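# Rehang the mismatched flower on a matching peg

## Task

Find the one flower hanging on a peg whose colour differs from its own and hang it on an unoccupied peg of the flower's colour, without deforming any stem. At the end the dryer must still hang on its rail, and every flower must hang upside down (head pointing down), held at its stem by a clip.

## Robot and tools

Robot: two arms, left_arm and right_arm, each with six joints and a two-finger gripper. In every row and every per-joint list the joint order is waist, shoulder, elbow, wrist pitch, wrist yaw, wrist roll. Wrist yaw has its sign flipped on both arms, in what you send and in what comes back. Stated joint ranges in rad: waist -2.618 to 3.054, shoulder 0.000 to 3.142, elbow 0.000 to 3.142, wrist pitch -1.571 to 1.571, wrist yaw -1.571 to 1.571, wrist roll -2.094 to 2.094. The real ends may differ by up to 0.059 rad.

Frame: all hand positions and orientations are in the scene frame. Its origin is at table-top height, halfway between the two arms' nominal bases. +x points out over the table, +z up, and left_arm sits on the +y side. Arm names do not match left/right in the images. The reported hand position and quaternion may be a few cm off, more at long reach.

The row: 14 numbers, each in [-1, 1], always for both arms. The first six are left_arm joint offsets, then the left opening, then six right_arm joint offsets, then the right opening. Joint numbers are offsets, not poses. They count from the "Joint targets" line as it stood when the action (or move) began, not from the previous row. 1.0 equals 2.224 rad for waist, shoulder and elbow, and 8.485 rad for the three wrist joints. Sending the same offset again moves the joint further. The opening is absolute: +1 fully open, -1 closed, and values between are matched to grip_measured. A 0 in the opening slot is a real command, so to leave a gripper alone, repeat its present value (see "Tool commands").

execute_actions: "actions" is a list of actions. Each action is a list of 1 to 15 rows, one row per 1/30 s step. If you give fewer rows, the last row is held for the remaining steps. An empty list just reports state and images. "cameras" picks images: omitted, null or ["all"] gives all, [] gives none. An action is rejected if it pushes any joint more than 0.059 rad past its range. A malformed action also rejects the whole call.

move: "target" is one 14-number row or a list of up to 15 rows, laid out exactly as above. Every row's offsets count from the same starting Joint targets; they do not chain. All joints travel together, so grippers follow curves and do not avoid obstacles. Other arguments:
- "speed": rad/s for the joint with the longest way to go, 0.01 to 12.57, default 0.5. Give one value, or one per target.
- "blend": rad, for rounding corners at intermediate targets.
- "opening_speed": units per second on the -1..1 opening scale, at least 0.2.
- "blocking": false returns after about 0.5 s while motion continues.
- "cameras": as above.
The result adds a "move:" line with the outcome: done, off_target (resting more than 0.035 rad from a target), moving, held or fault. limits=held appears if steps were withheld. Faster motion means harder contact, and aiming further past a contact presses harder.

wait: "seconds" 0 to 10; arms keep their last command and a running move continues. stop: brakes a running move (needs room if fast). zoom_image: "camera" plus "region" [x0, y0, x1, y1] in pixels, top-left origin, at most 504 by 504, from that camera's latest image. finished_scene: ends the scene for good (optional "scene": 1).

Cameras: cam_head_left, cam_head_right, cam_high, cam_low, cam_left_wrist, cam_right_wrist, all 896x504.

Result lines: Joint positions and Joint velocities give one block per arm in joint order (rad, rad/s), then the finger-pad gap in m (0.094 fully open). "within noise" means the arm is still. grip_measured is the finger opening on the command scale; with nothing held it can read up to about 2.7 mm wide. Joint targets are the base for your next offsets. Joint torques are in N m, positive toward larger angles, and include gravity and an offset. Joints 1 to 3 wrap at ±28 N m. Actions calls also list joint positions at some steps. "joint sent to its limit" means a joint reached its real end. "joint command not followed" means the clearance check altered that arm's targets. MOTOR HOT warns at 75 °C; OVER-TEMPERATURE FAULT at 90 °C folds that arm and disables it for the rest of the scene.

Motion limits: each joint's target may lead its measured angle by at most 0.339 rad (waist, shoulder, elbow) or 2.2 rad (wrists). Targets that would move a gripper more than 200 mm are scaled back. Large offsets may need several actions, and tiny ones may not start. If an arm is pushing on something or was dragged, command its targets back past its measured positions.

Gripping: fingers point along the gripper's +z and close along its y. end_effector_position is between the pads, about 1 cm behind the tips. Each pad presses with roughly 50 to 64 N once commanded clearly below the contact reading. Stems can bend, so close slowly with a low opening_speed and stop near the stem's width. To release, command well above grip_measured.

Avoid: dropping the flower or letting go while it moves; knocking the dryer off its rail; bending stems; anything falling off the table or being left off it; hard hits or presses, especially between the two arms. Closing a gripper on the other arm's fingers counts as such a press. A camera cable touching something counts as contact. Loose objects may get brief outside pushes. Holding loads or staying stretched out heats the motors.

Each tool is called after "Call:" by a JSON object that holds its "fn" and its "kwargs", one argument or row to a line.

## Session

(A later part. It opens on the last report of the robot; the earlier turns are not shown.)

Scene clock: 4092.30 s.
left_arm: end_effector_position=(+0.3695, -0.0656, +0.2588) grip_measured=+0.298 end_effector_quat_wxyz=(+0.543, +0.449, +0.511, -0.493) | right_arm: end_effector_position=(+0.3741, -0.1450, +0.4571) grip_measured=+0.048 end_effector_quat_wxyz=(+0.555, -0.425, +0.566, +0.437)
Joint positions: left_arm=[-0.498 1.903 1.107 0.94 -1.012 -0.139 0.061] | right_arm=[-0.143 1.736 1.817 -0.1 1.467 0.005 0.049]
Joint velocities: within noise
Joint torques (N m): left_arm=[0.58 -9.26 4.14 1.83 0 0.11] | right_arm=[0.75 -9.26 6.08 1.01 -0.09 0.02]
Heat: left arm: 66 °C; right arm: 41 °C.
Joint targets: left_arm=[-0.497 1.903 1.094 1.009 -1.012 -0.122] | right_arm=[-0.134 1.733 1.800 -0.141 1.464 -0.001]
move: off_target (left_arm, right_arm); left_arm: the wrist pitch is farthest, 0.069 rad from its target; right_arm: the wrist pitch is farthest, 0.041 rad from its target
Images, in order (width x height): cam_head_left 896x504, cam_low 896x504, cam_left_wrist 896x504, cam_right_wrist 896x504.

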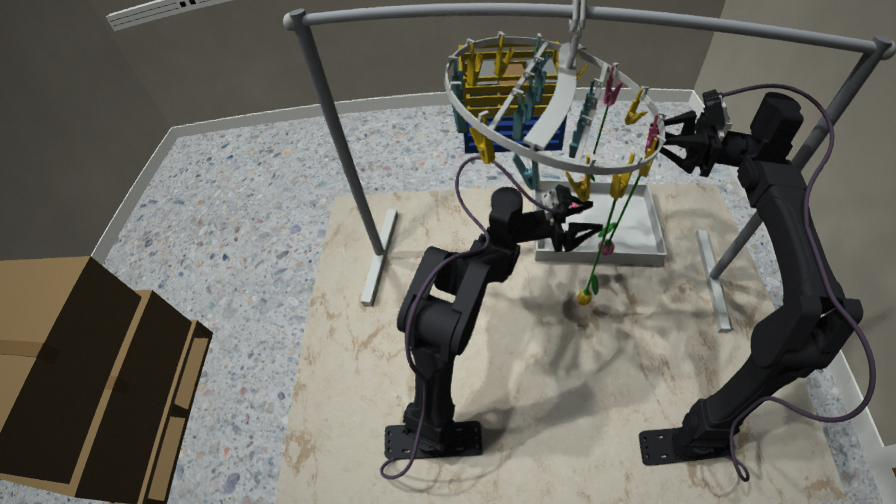

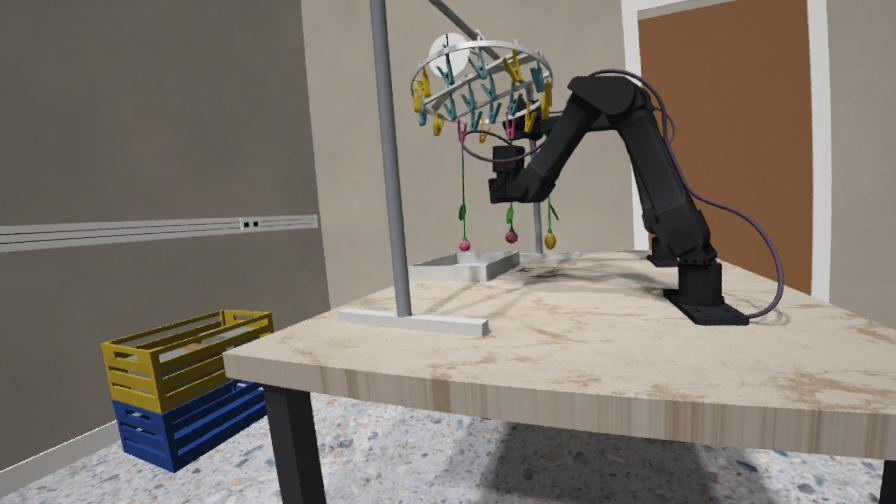

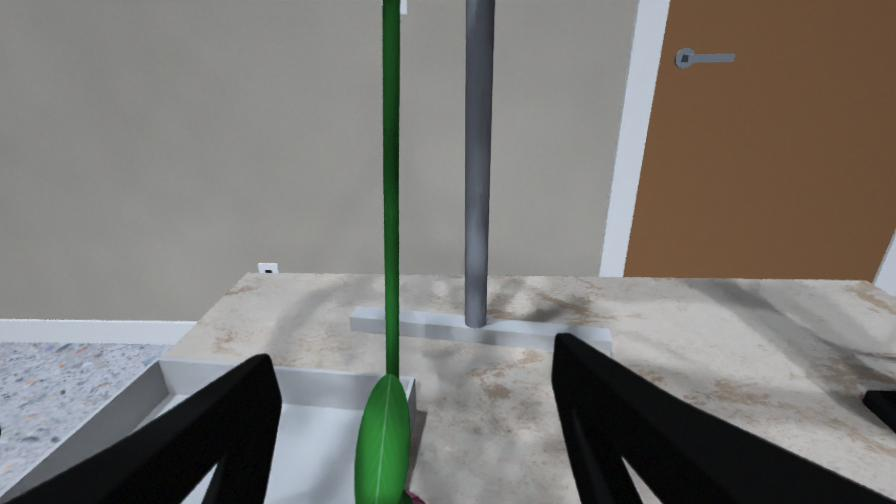

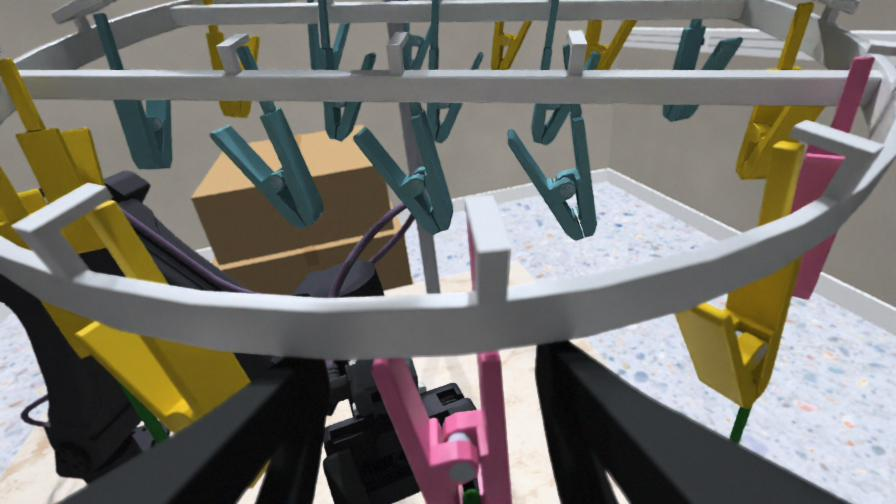

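Call:
{"fn": "move", "kwargs": {
  "target": [0.0949,0,-0.1039,0.0273,-0.0249,0,0.3,0,0,0,0,0,0,0.05],
  "speed": 0.15,
  "cameras": ["cam_right_wrist","cam_head_left","cam_low"]
}}

Call:
{"fn": "zoom_image", "kwargs": {
  "camera": "cam_low",
  "region": [400, 20, 680, 260]
}}

Call:
{"fn": "zoom_image", "kwargs": {
  "camera": "cam_head_left",
  "region": [440, 90, 680, 320]
}}

Scene clock: 4112.60 s.
left_arm: end_effector_position=(+0.3612, +0.0203, +0.2078) grip_measured=+0.298 end_effector_quat_wxyz=(+0.539, +0.458, +0.516, -0.483) | right_arm: end_effector_position=(+0.3741, -0.1450, +0.4571) grip_measured=+0.048 end_effector_quat_wxyz=(+0.555, -0.425, +0.566, +0.437)
Joint positions: left_arm=[-0.286 1.903 0.874 1.172 -1.223 -0.139 0.061] | right_arm=[-0.143 1.736 1.817 -0.1 1.467 0.005 0.049]
Joint velocities: within noise
Joint torques (N m): left_arm=[0.29 -8.25 3.54 1.73 -0.02 0.12] | right_arm=[0.75 -9.28 6.08 1.01 -0.09 0.02]
Heat: left arm: 67 °C; right arm: 41 °C.
Joint targets: left_arm=[-0.286 1.903 0.863 1.241 -1.224 -0.122] | right_arm=[-0.134 1.733 1.800 -0.141 1.464 -0.001]
move: off_target (left_arm, right_arm); left_arm: the wrist pitch is farthest, 0.069 rad from its target; right_arm: the wrist pitch is farthest, 0.041 rad from its target
Images, in order (width x height): cam_head_left 896x504, cam_low 896x504, cam_right_wrist 896x504.

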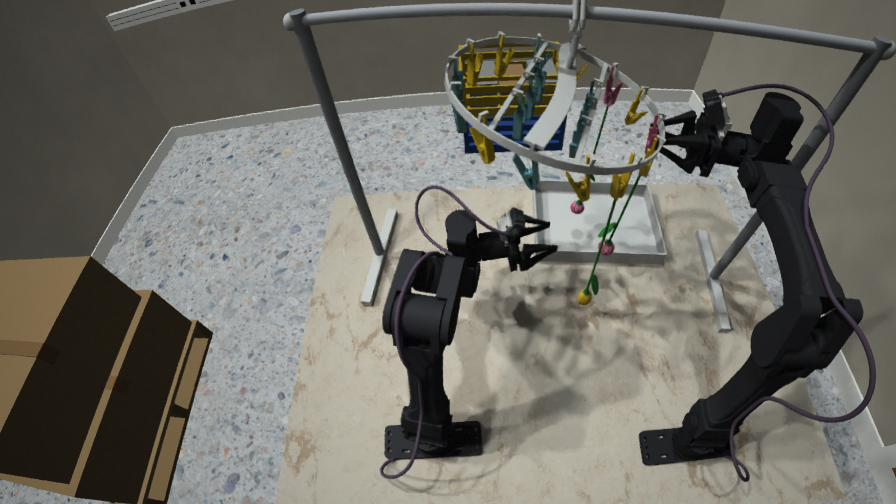

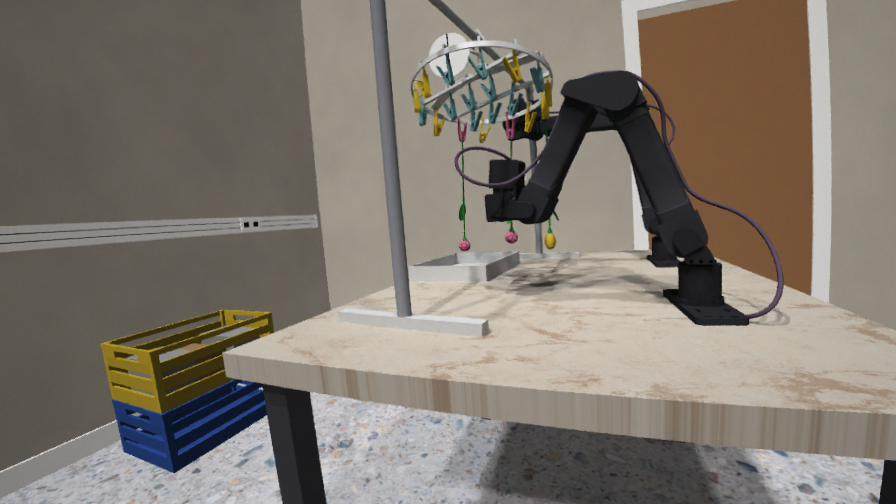

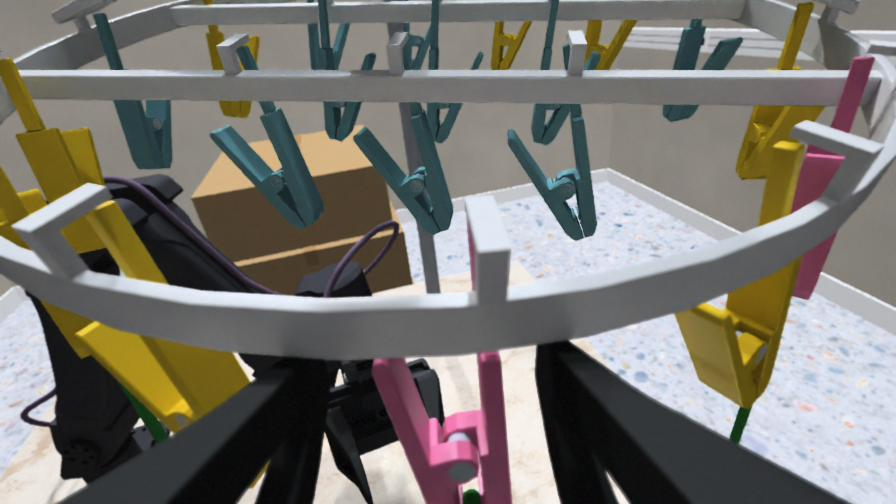

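Scaled by 1.800 from the camera's 896x504 image, which has a finer 1280x720 frame.

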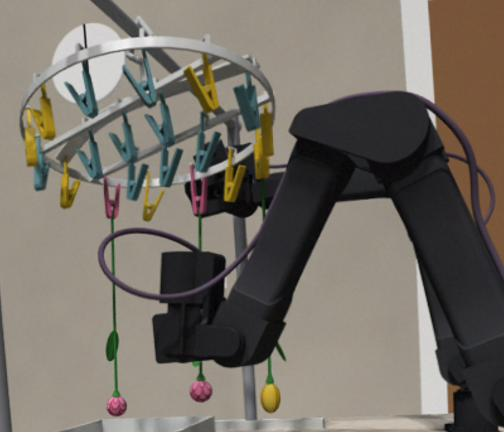

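Scaled by 2.100 from the camera's 896x504 image, which has a finer 1280x720 frame.

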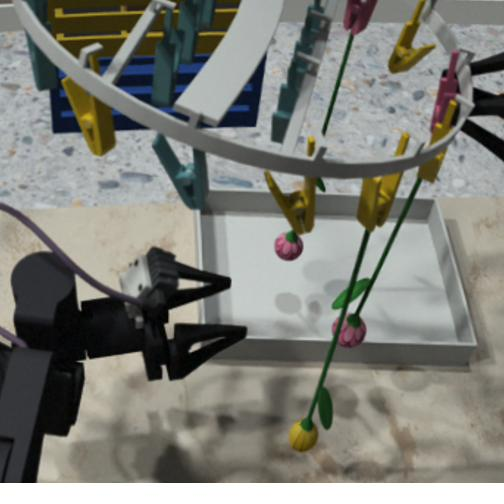

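Call:
{"fn": "move", "kwargs": {
  "target": [
    [0,0,0,0,0,0,0.3,-0.0085,0,0,0,0.0026,0,0.05],
    [0,0,0,0,0,0,0.3,-0.0391,0,0,0,0.0114,0,0.05]
  ],
  "speed": [0.1, 0.08],
  "blend": [0.005, 0],
  "cameras": ["cam_right_wrist","cam_head_left","cam_high"]
}}

Call:
{"fn": "zoom_image", "kwargs": {
  "camera": "cam_head_left",
  "region": [560, 60, 760, 260]
}}

Scene clock: 4150.60 s.
left_arm: end_effector_position=(+0.3612, +0.0203, +0.2080) grip_measured=+0.298 end_effector_quat_wxyz=(+0.540, +0.458, +0.515, -0.483) | right_arm: end_effector_position=(+0.3704, -0.1741, +0.4573) grip_measured=+0.048 end_effector_quat_wxyz=(+0.558, -0.422, +0.568, +0.434)
Joint positions: left_arm=[-0.286 1.903 0.874 1.173 -1.223 -0.139 0.061] | right_arm=[-0.221 1.736 1.817 -0.1 1.534 0.005 0.049]
Joint velocities: within noise
Joint torques (N m): left_arm=[0.5 -8.46 3.45 1.77 -0.01 0.1] | right_arm=[-0.42 -9.22 6.02 0.97 0.16 0.02]
Heat: left arm: 65 °C; right arm: 41 °C.
Joint targets: left_arm=[-0.286 1.903 0.863 1.241 -1.224 -0.122] | right_arm=[-0.221 1.733 1.800 -0.141 1.554 -0.001]
joint sent to its limit (right arm) — the wrist yaw, upper limit.
move: off_target (left_arm, right_arm); left_arm: the wrist pitch is farthest, 0.068 rad from its target; right_arm: the wrist pitch is farthest, 0.041 rad from its target
Images, in order (width x height): cam_head_left 896x504, cam_high 896x504, cam_right_wrist 896x504.

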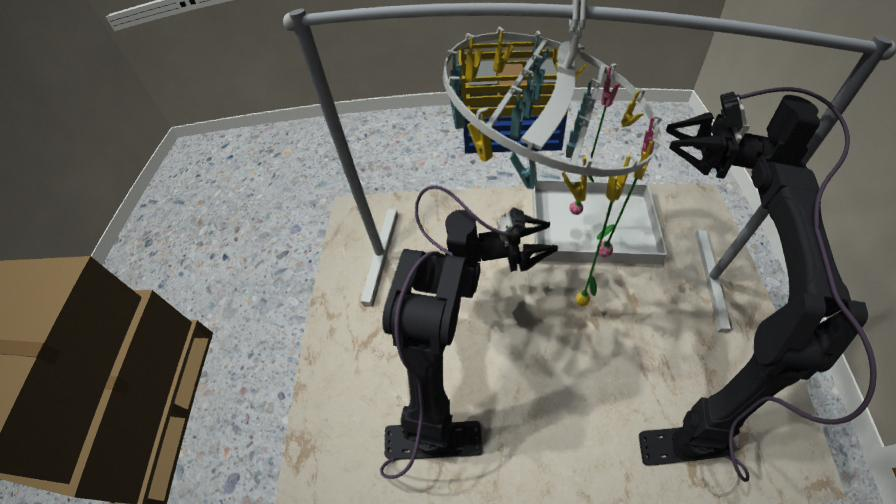

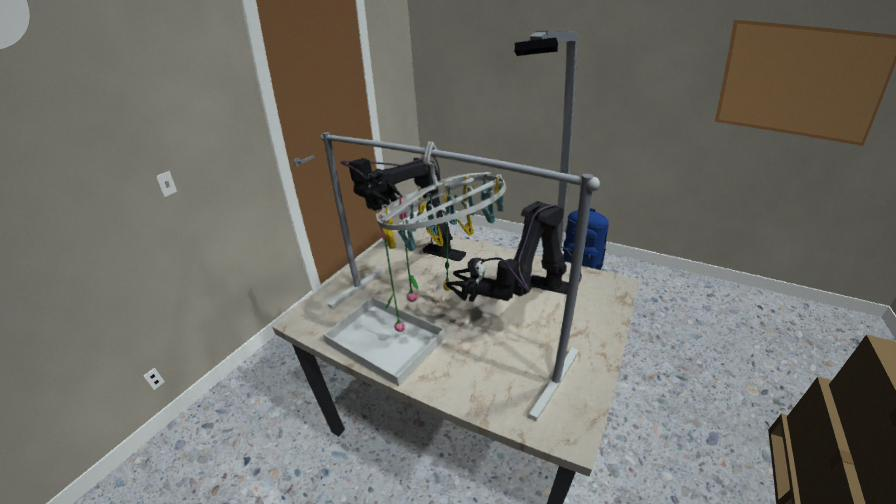

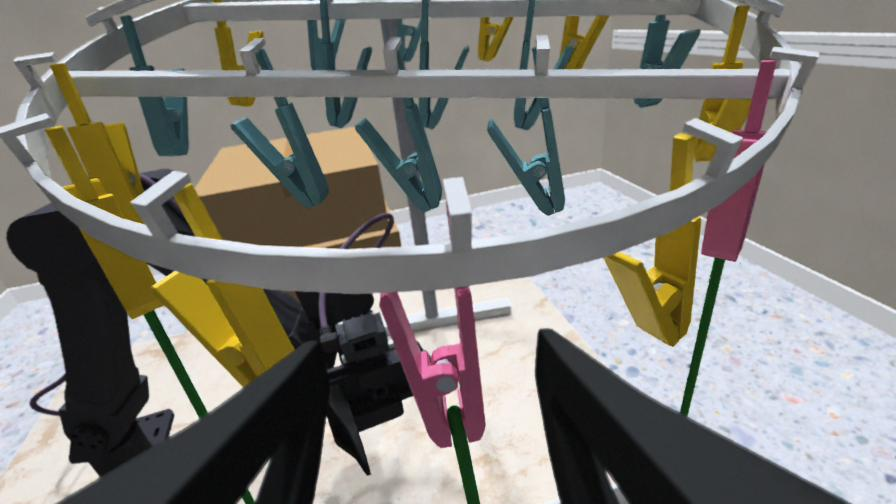

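Scaled by 2.520 from the camera's 896x504 image, which has a finer 1280x720 frame.

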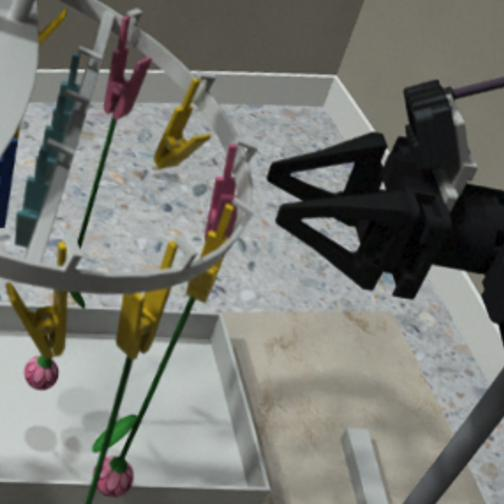

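Call:
{"fn": "move", "kwargs": {
  "target": [0.11,0,0,0,0,0,0.3,-0.0674,0,0,0,0,0,0.05],
  "speed": 0.2,
  "cameras": ["cam_right_wrist","cam_head_left","cam_high","cam_low"]
}}

Call:
{"fn": "zoom_image", "kwargs": {
  "camera": "cam_head_left",
  "region": [440, 20, 700, 320]
}}

Call:
{"fn": "zoom_image", "kwargs": {
  "camera": "cam_low",
  "region": [400, 20, 600, 260]
}}

Call:
{"fn": "zoom_image", "kwargs": {
  "camera": "cam_high",
  "region": [360, 140, 520, 340]
}}

Scene clock: 4166.33 s.
left_arm: end_effector_position=(+0.4125, +0.1172, +0.2080) grip_measured=+0.298 end_effector_quat_wxyz=(+0.595, +0.392, +0.568, -0.413) | right_arm: end_effector_position=(+0.3784, -0.2365, +0.4573) grip_measured=+0.048 end_effector_quat_wxyz=(+0.588, -0.378, +0.598, +0.392)
Joint positions: left_arm=[-0.039 1.903 0.874 1.173 -1.225 -0.139 0.061] | right_arm=[-0.371 1.736 1.817 -0.1 1.536 0.005 0.049]
Joint velocities: within noise
Joint torques (N m): left_arm=[0.1 -8.44 3.41 1.74 0.02 0.11] | right_arm=[-0.44 -9.22 6.02 0.97 0.13 0.02]
Heat: left arm: 64 °C; right arm: 40 °C.
Joint targets: left_arm=[-0.042 1.903 0.863 1.241 -1.224 -0.122] | right_arm=[-0.371 1.733 1.800 -0.141 1.554 -0.001]
move: off_target (left_arm, right_arm); left_arm: the wrist pitch is farthest, 0.068 rad from its target; right_arm: the wrist pitch is farthest, 0.041 rad from its target
Images, in order (width x height): cam_head_left 896x504, cam_high 896x504, cam_low 896x504, cam_right_wrist 896x504.

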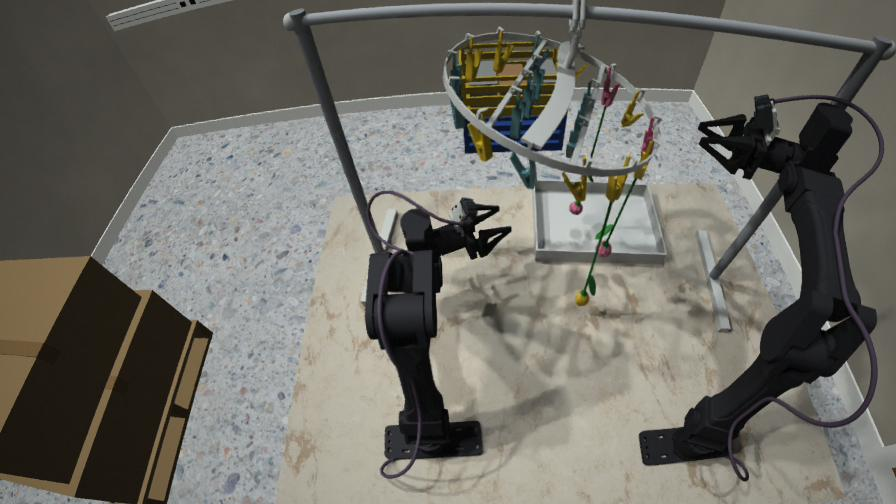

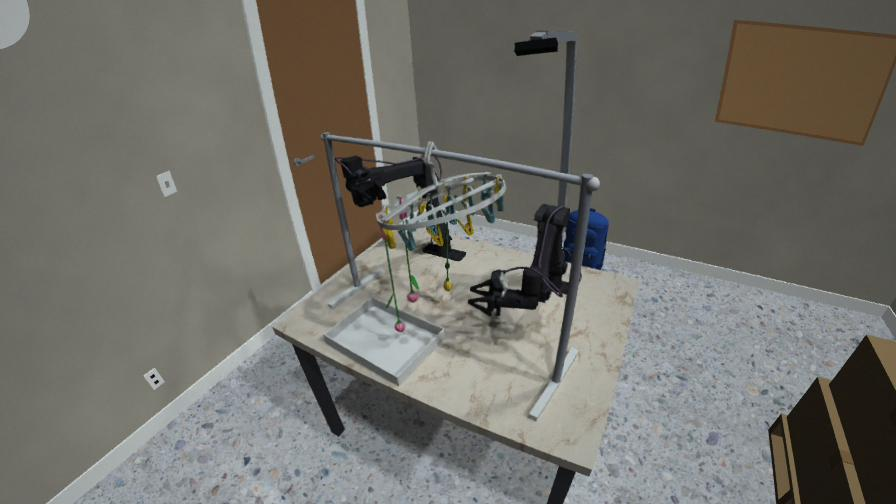

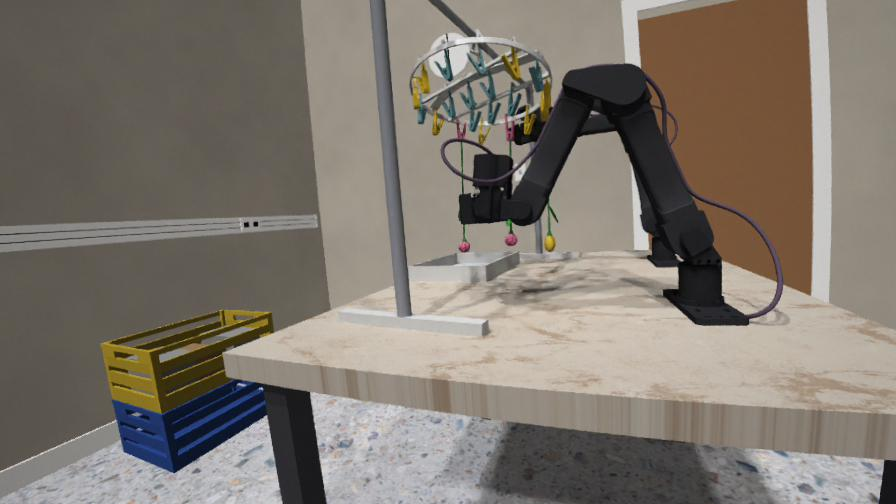

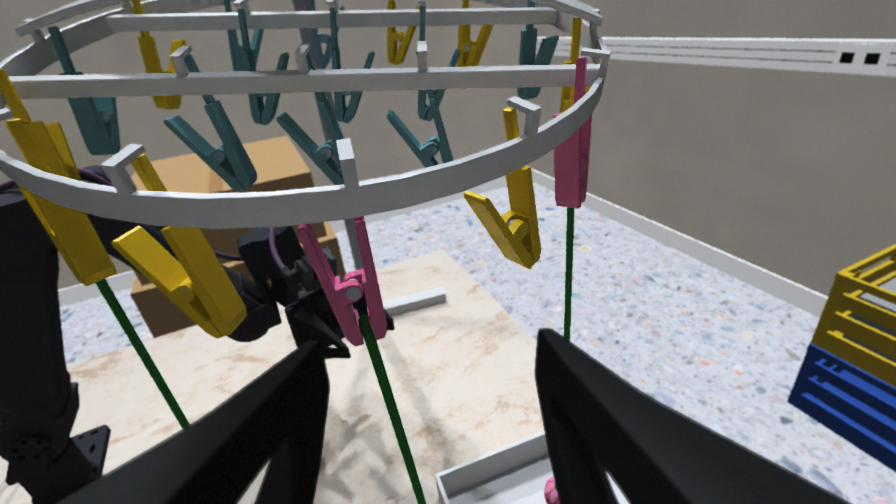

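Scaled by 1.680 from the camera's 896x504 image, which has a finer 1280x720 frame.

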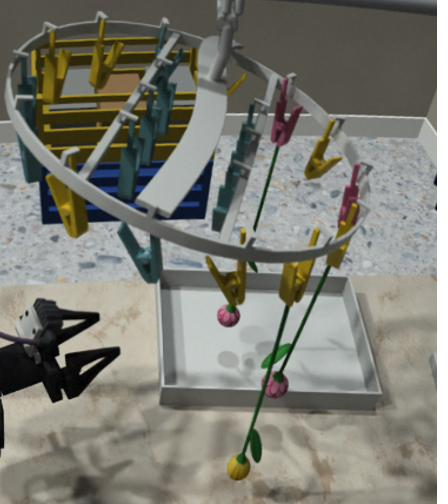

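Scaled by 2.100 from the camera's 896x504 image, which has a finer 1280x720 frame.

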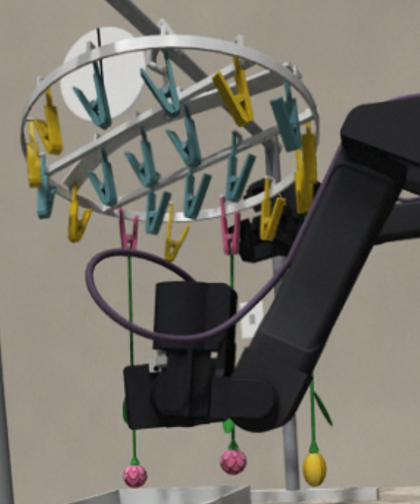

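Scaled by 2.520 from the camera's 896x504 image, which has a finer 1280x720 frame.

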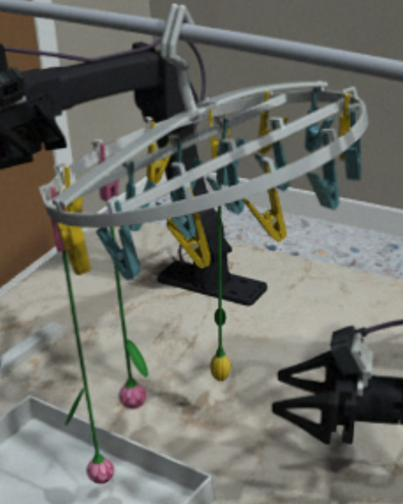

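Call:
{"fn": "zoom_image", "kwargs": {
  "camera": "cam_high",
  "region": [300, 120, 460, 300]
}}

Call:
{"fn": "zoom_image", "kwargs": {
  "camera": "cam_head_left",
  "region": [680, 20, 896, 300]
}}

Scaled by 2.800 from the camera's 896x504 image, which has a finer 1280x720 frame.

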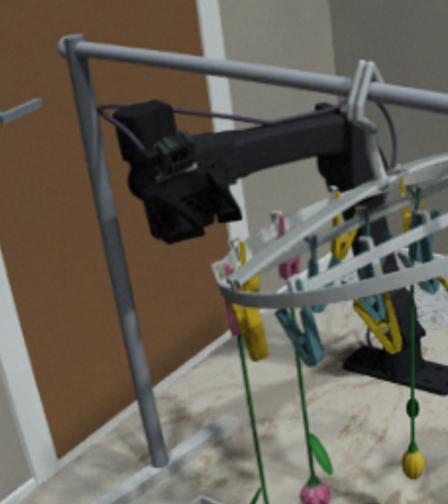

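Scaled by 1.800 from the camera's 896x504 image, which has a finer 1280x720 frame.

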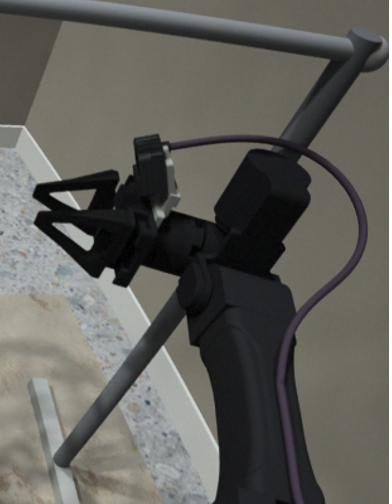

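Call:
{"fn": "move", "kwargs": {
  "target": [0,0,0,0,0,0,0.3,0,-0.157,-0.135,0,0,0,0.05],
  "speed": 0.25,
  "cameras": ["cam_right_wrist","cam_head_left","cam_high"]
}}

Call:
{"fn": "zoom_image", "kwargs": {
  "camera": "cam_high",
  "region": [300, 120, 460, 300]
}}

Call:
{"fn": "zoom_image", "kwargs": {
  "camera": "cam_head_left",
  "region": [560, 20, 896, 300]
}}

Scene clock: 4203.93 s.
left_arm: end_effector_position=(+0.4120, +0.1159, +0.2080) grip_measured=+0.298 end_effector_quat_wxyz=(+0.594, +0.393, +0.567, -0.414) | right_arm: end_effector_position=(+0.2957, -0.2015, +0.4668) grip_measured=+0.048 end_effector_quat_wxyz=(+0.593, -0.389, +0.591, +0.386)
Joint positions: left_arm=[-0.042 1.903 0.874 1.173 -1.225 -0.139 0.061] | right_arm=[-0.367 1.409 1.521 -0.103 1.539 0.005 0.049]
Joint velocities: within noise
Joint torques (N m): left_arm=[0.05 -8.39 3.34 1.65 0 0.11] | right_arm=[-0.43 -7.88 5.49 0.96 0.1 0.03]
Heat: left arm: 63 °C; right arm: 40 °C.
Joint targets: left_arm=[-0.042 1.903 0.863 1.241 -1.224 -0.122] | right_arm=[-0.371 1.384 1.500 -0.141 1.554 -0.001]
move: off_target (left_arm, right_arm); left_arm: the wrist pitch is farthest, 0.068 rad from its target; right_arm: the wrist pitch is farthest, 0.038 rad from its target
Images, in order (width x height): cam_head_left 896x504, cam_high 896x504, cam_right_wrist 896x504.

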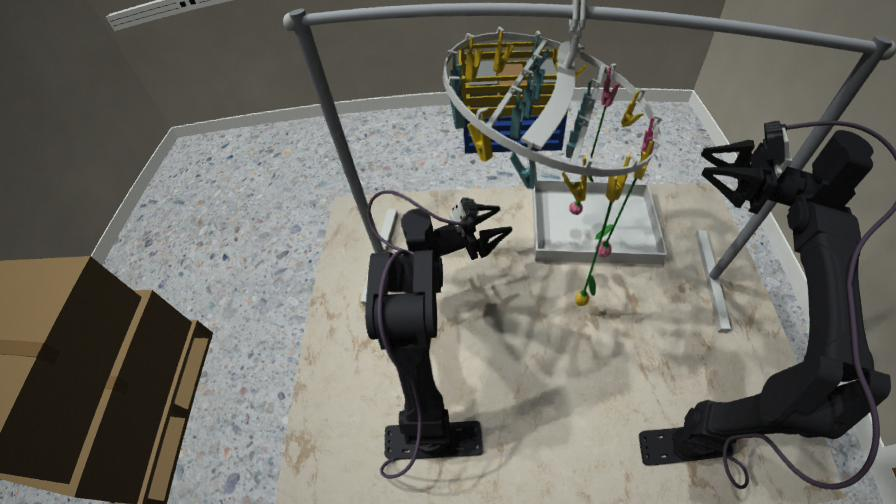

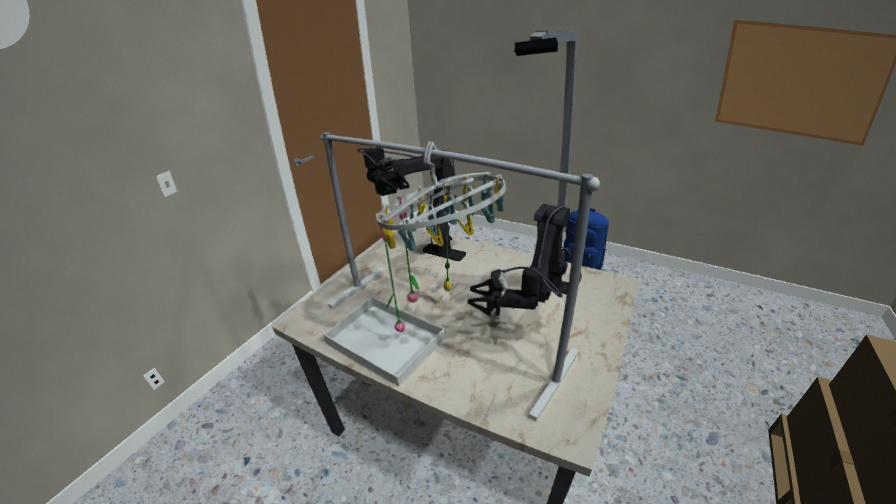

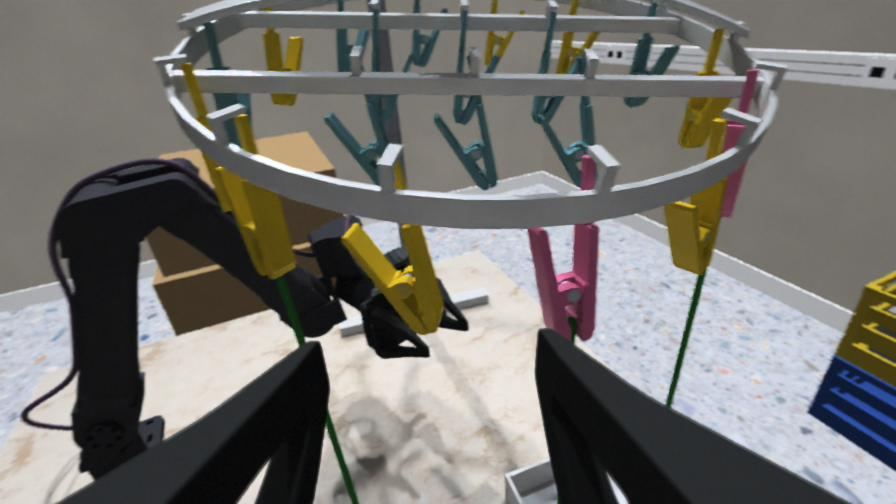

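Scaled by 2.800 from the camera's 896x504 image, which has a finer 1280x720 frame.

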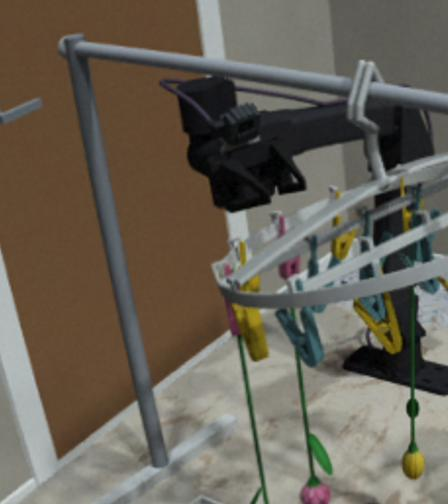

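Scaled by 1.500 from the camera's 896x504 image, which has a finer 1280x720 frame.

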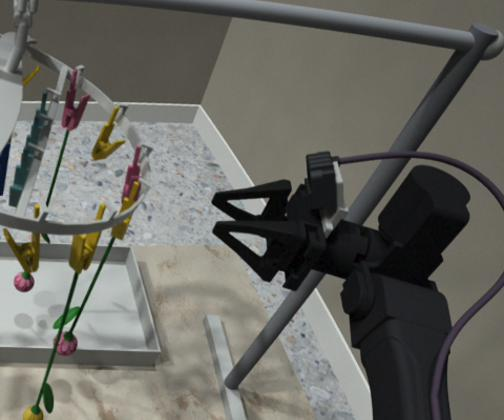

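Call:
{"fn": "zoom_image", "kwargs": {
  "camera": "cam_high",
  "region": [450, 180, 610, 340]
}}

Call:
{"fn": "zoom_image", "kwargs": {
  "camera": "cam_head_left",
  "region": [340, 160, 540, 360]
}}

Scaled by 3.150 from the camera's 896x504 image, which has a finer 1280x720 frame.

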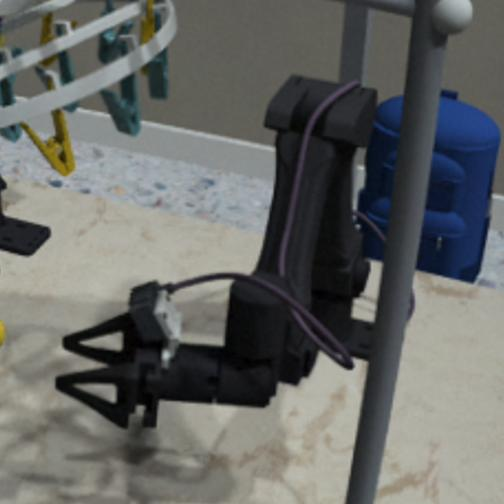

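Scaled by 2.520 from the camera's 896x504 image, which has a finer 1280x720 frame.

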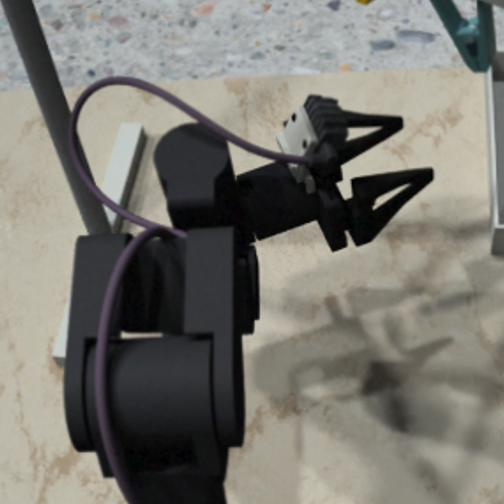

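Call:
{"fn": "finished_scene", "kwargs": {
  "scene": 1
}}

The scene is finished: the task was done.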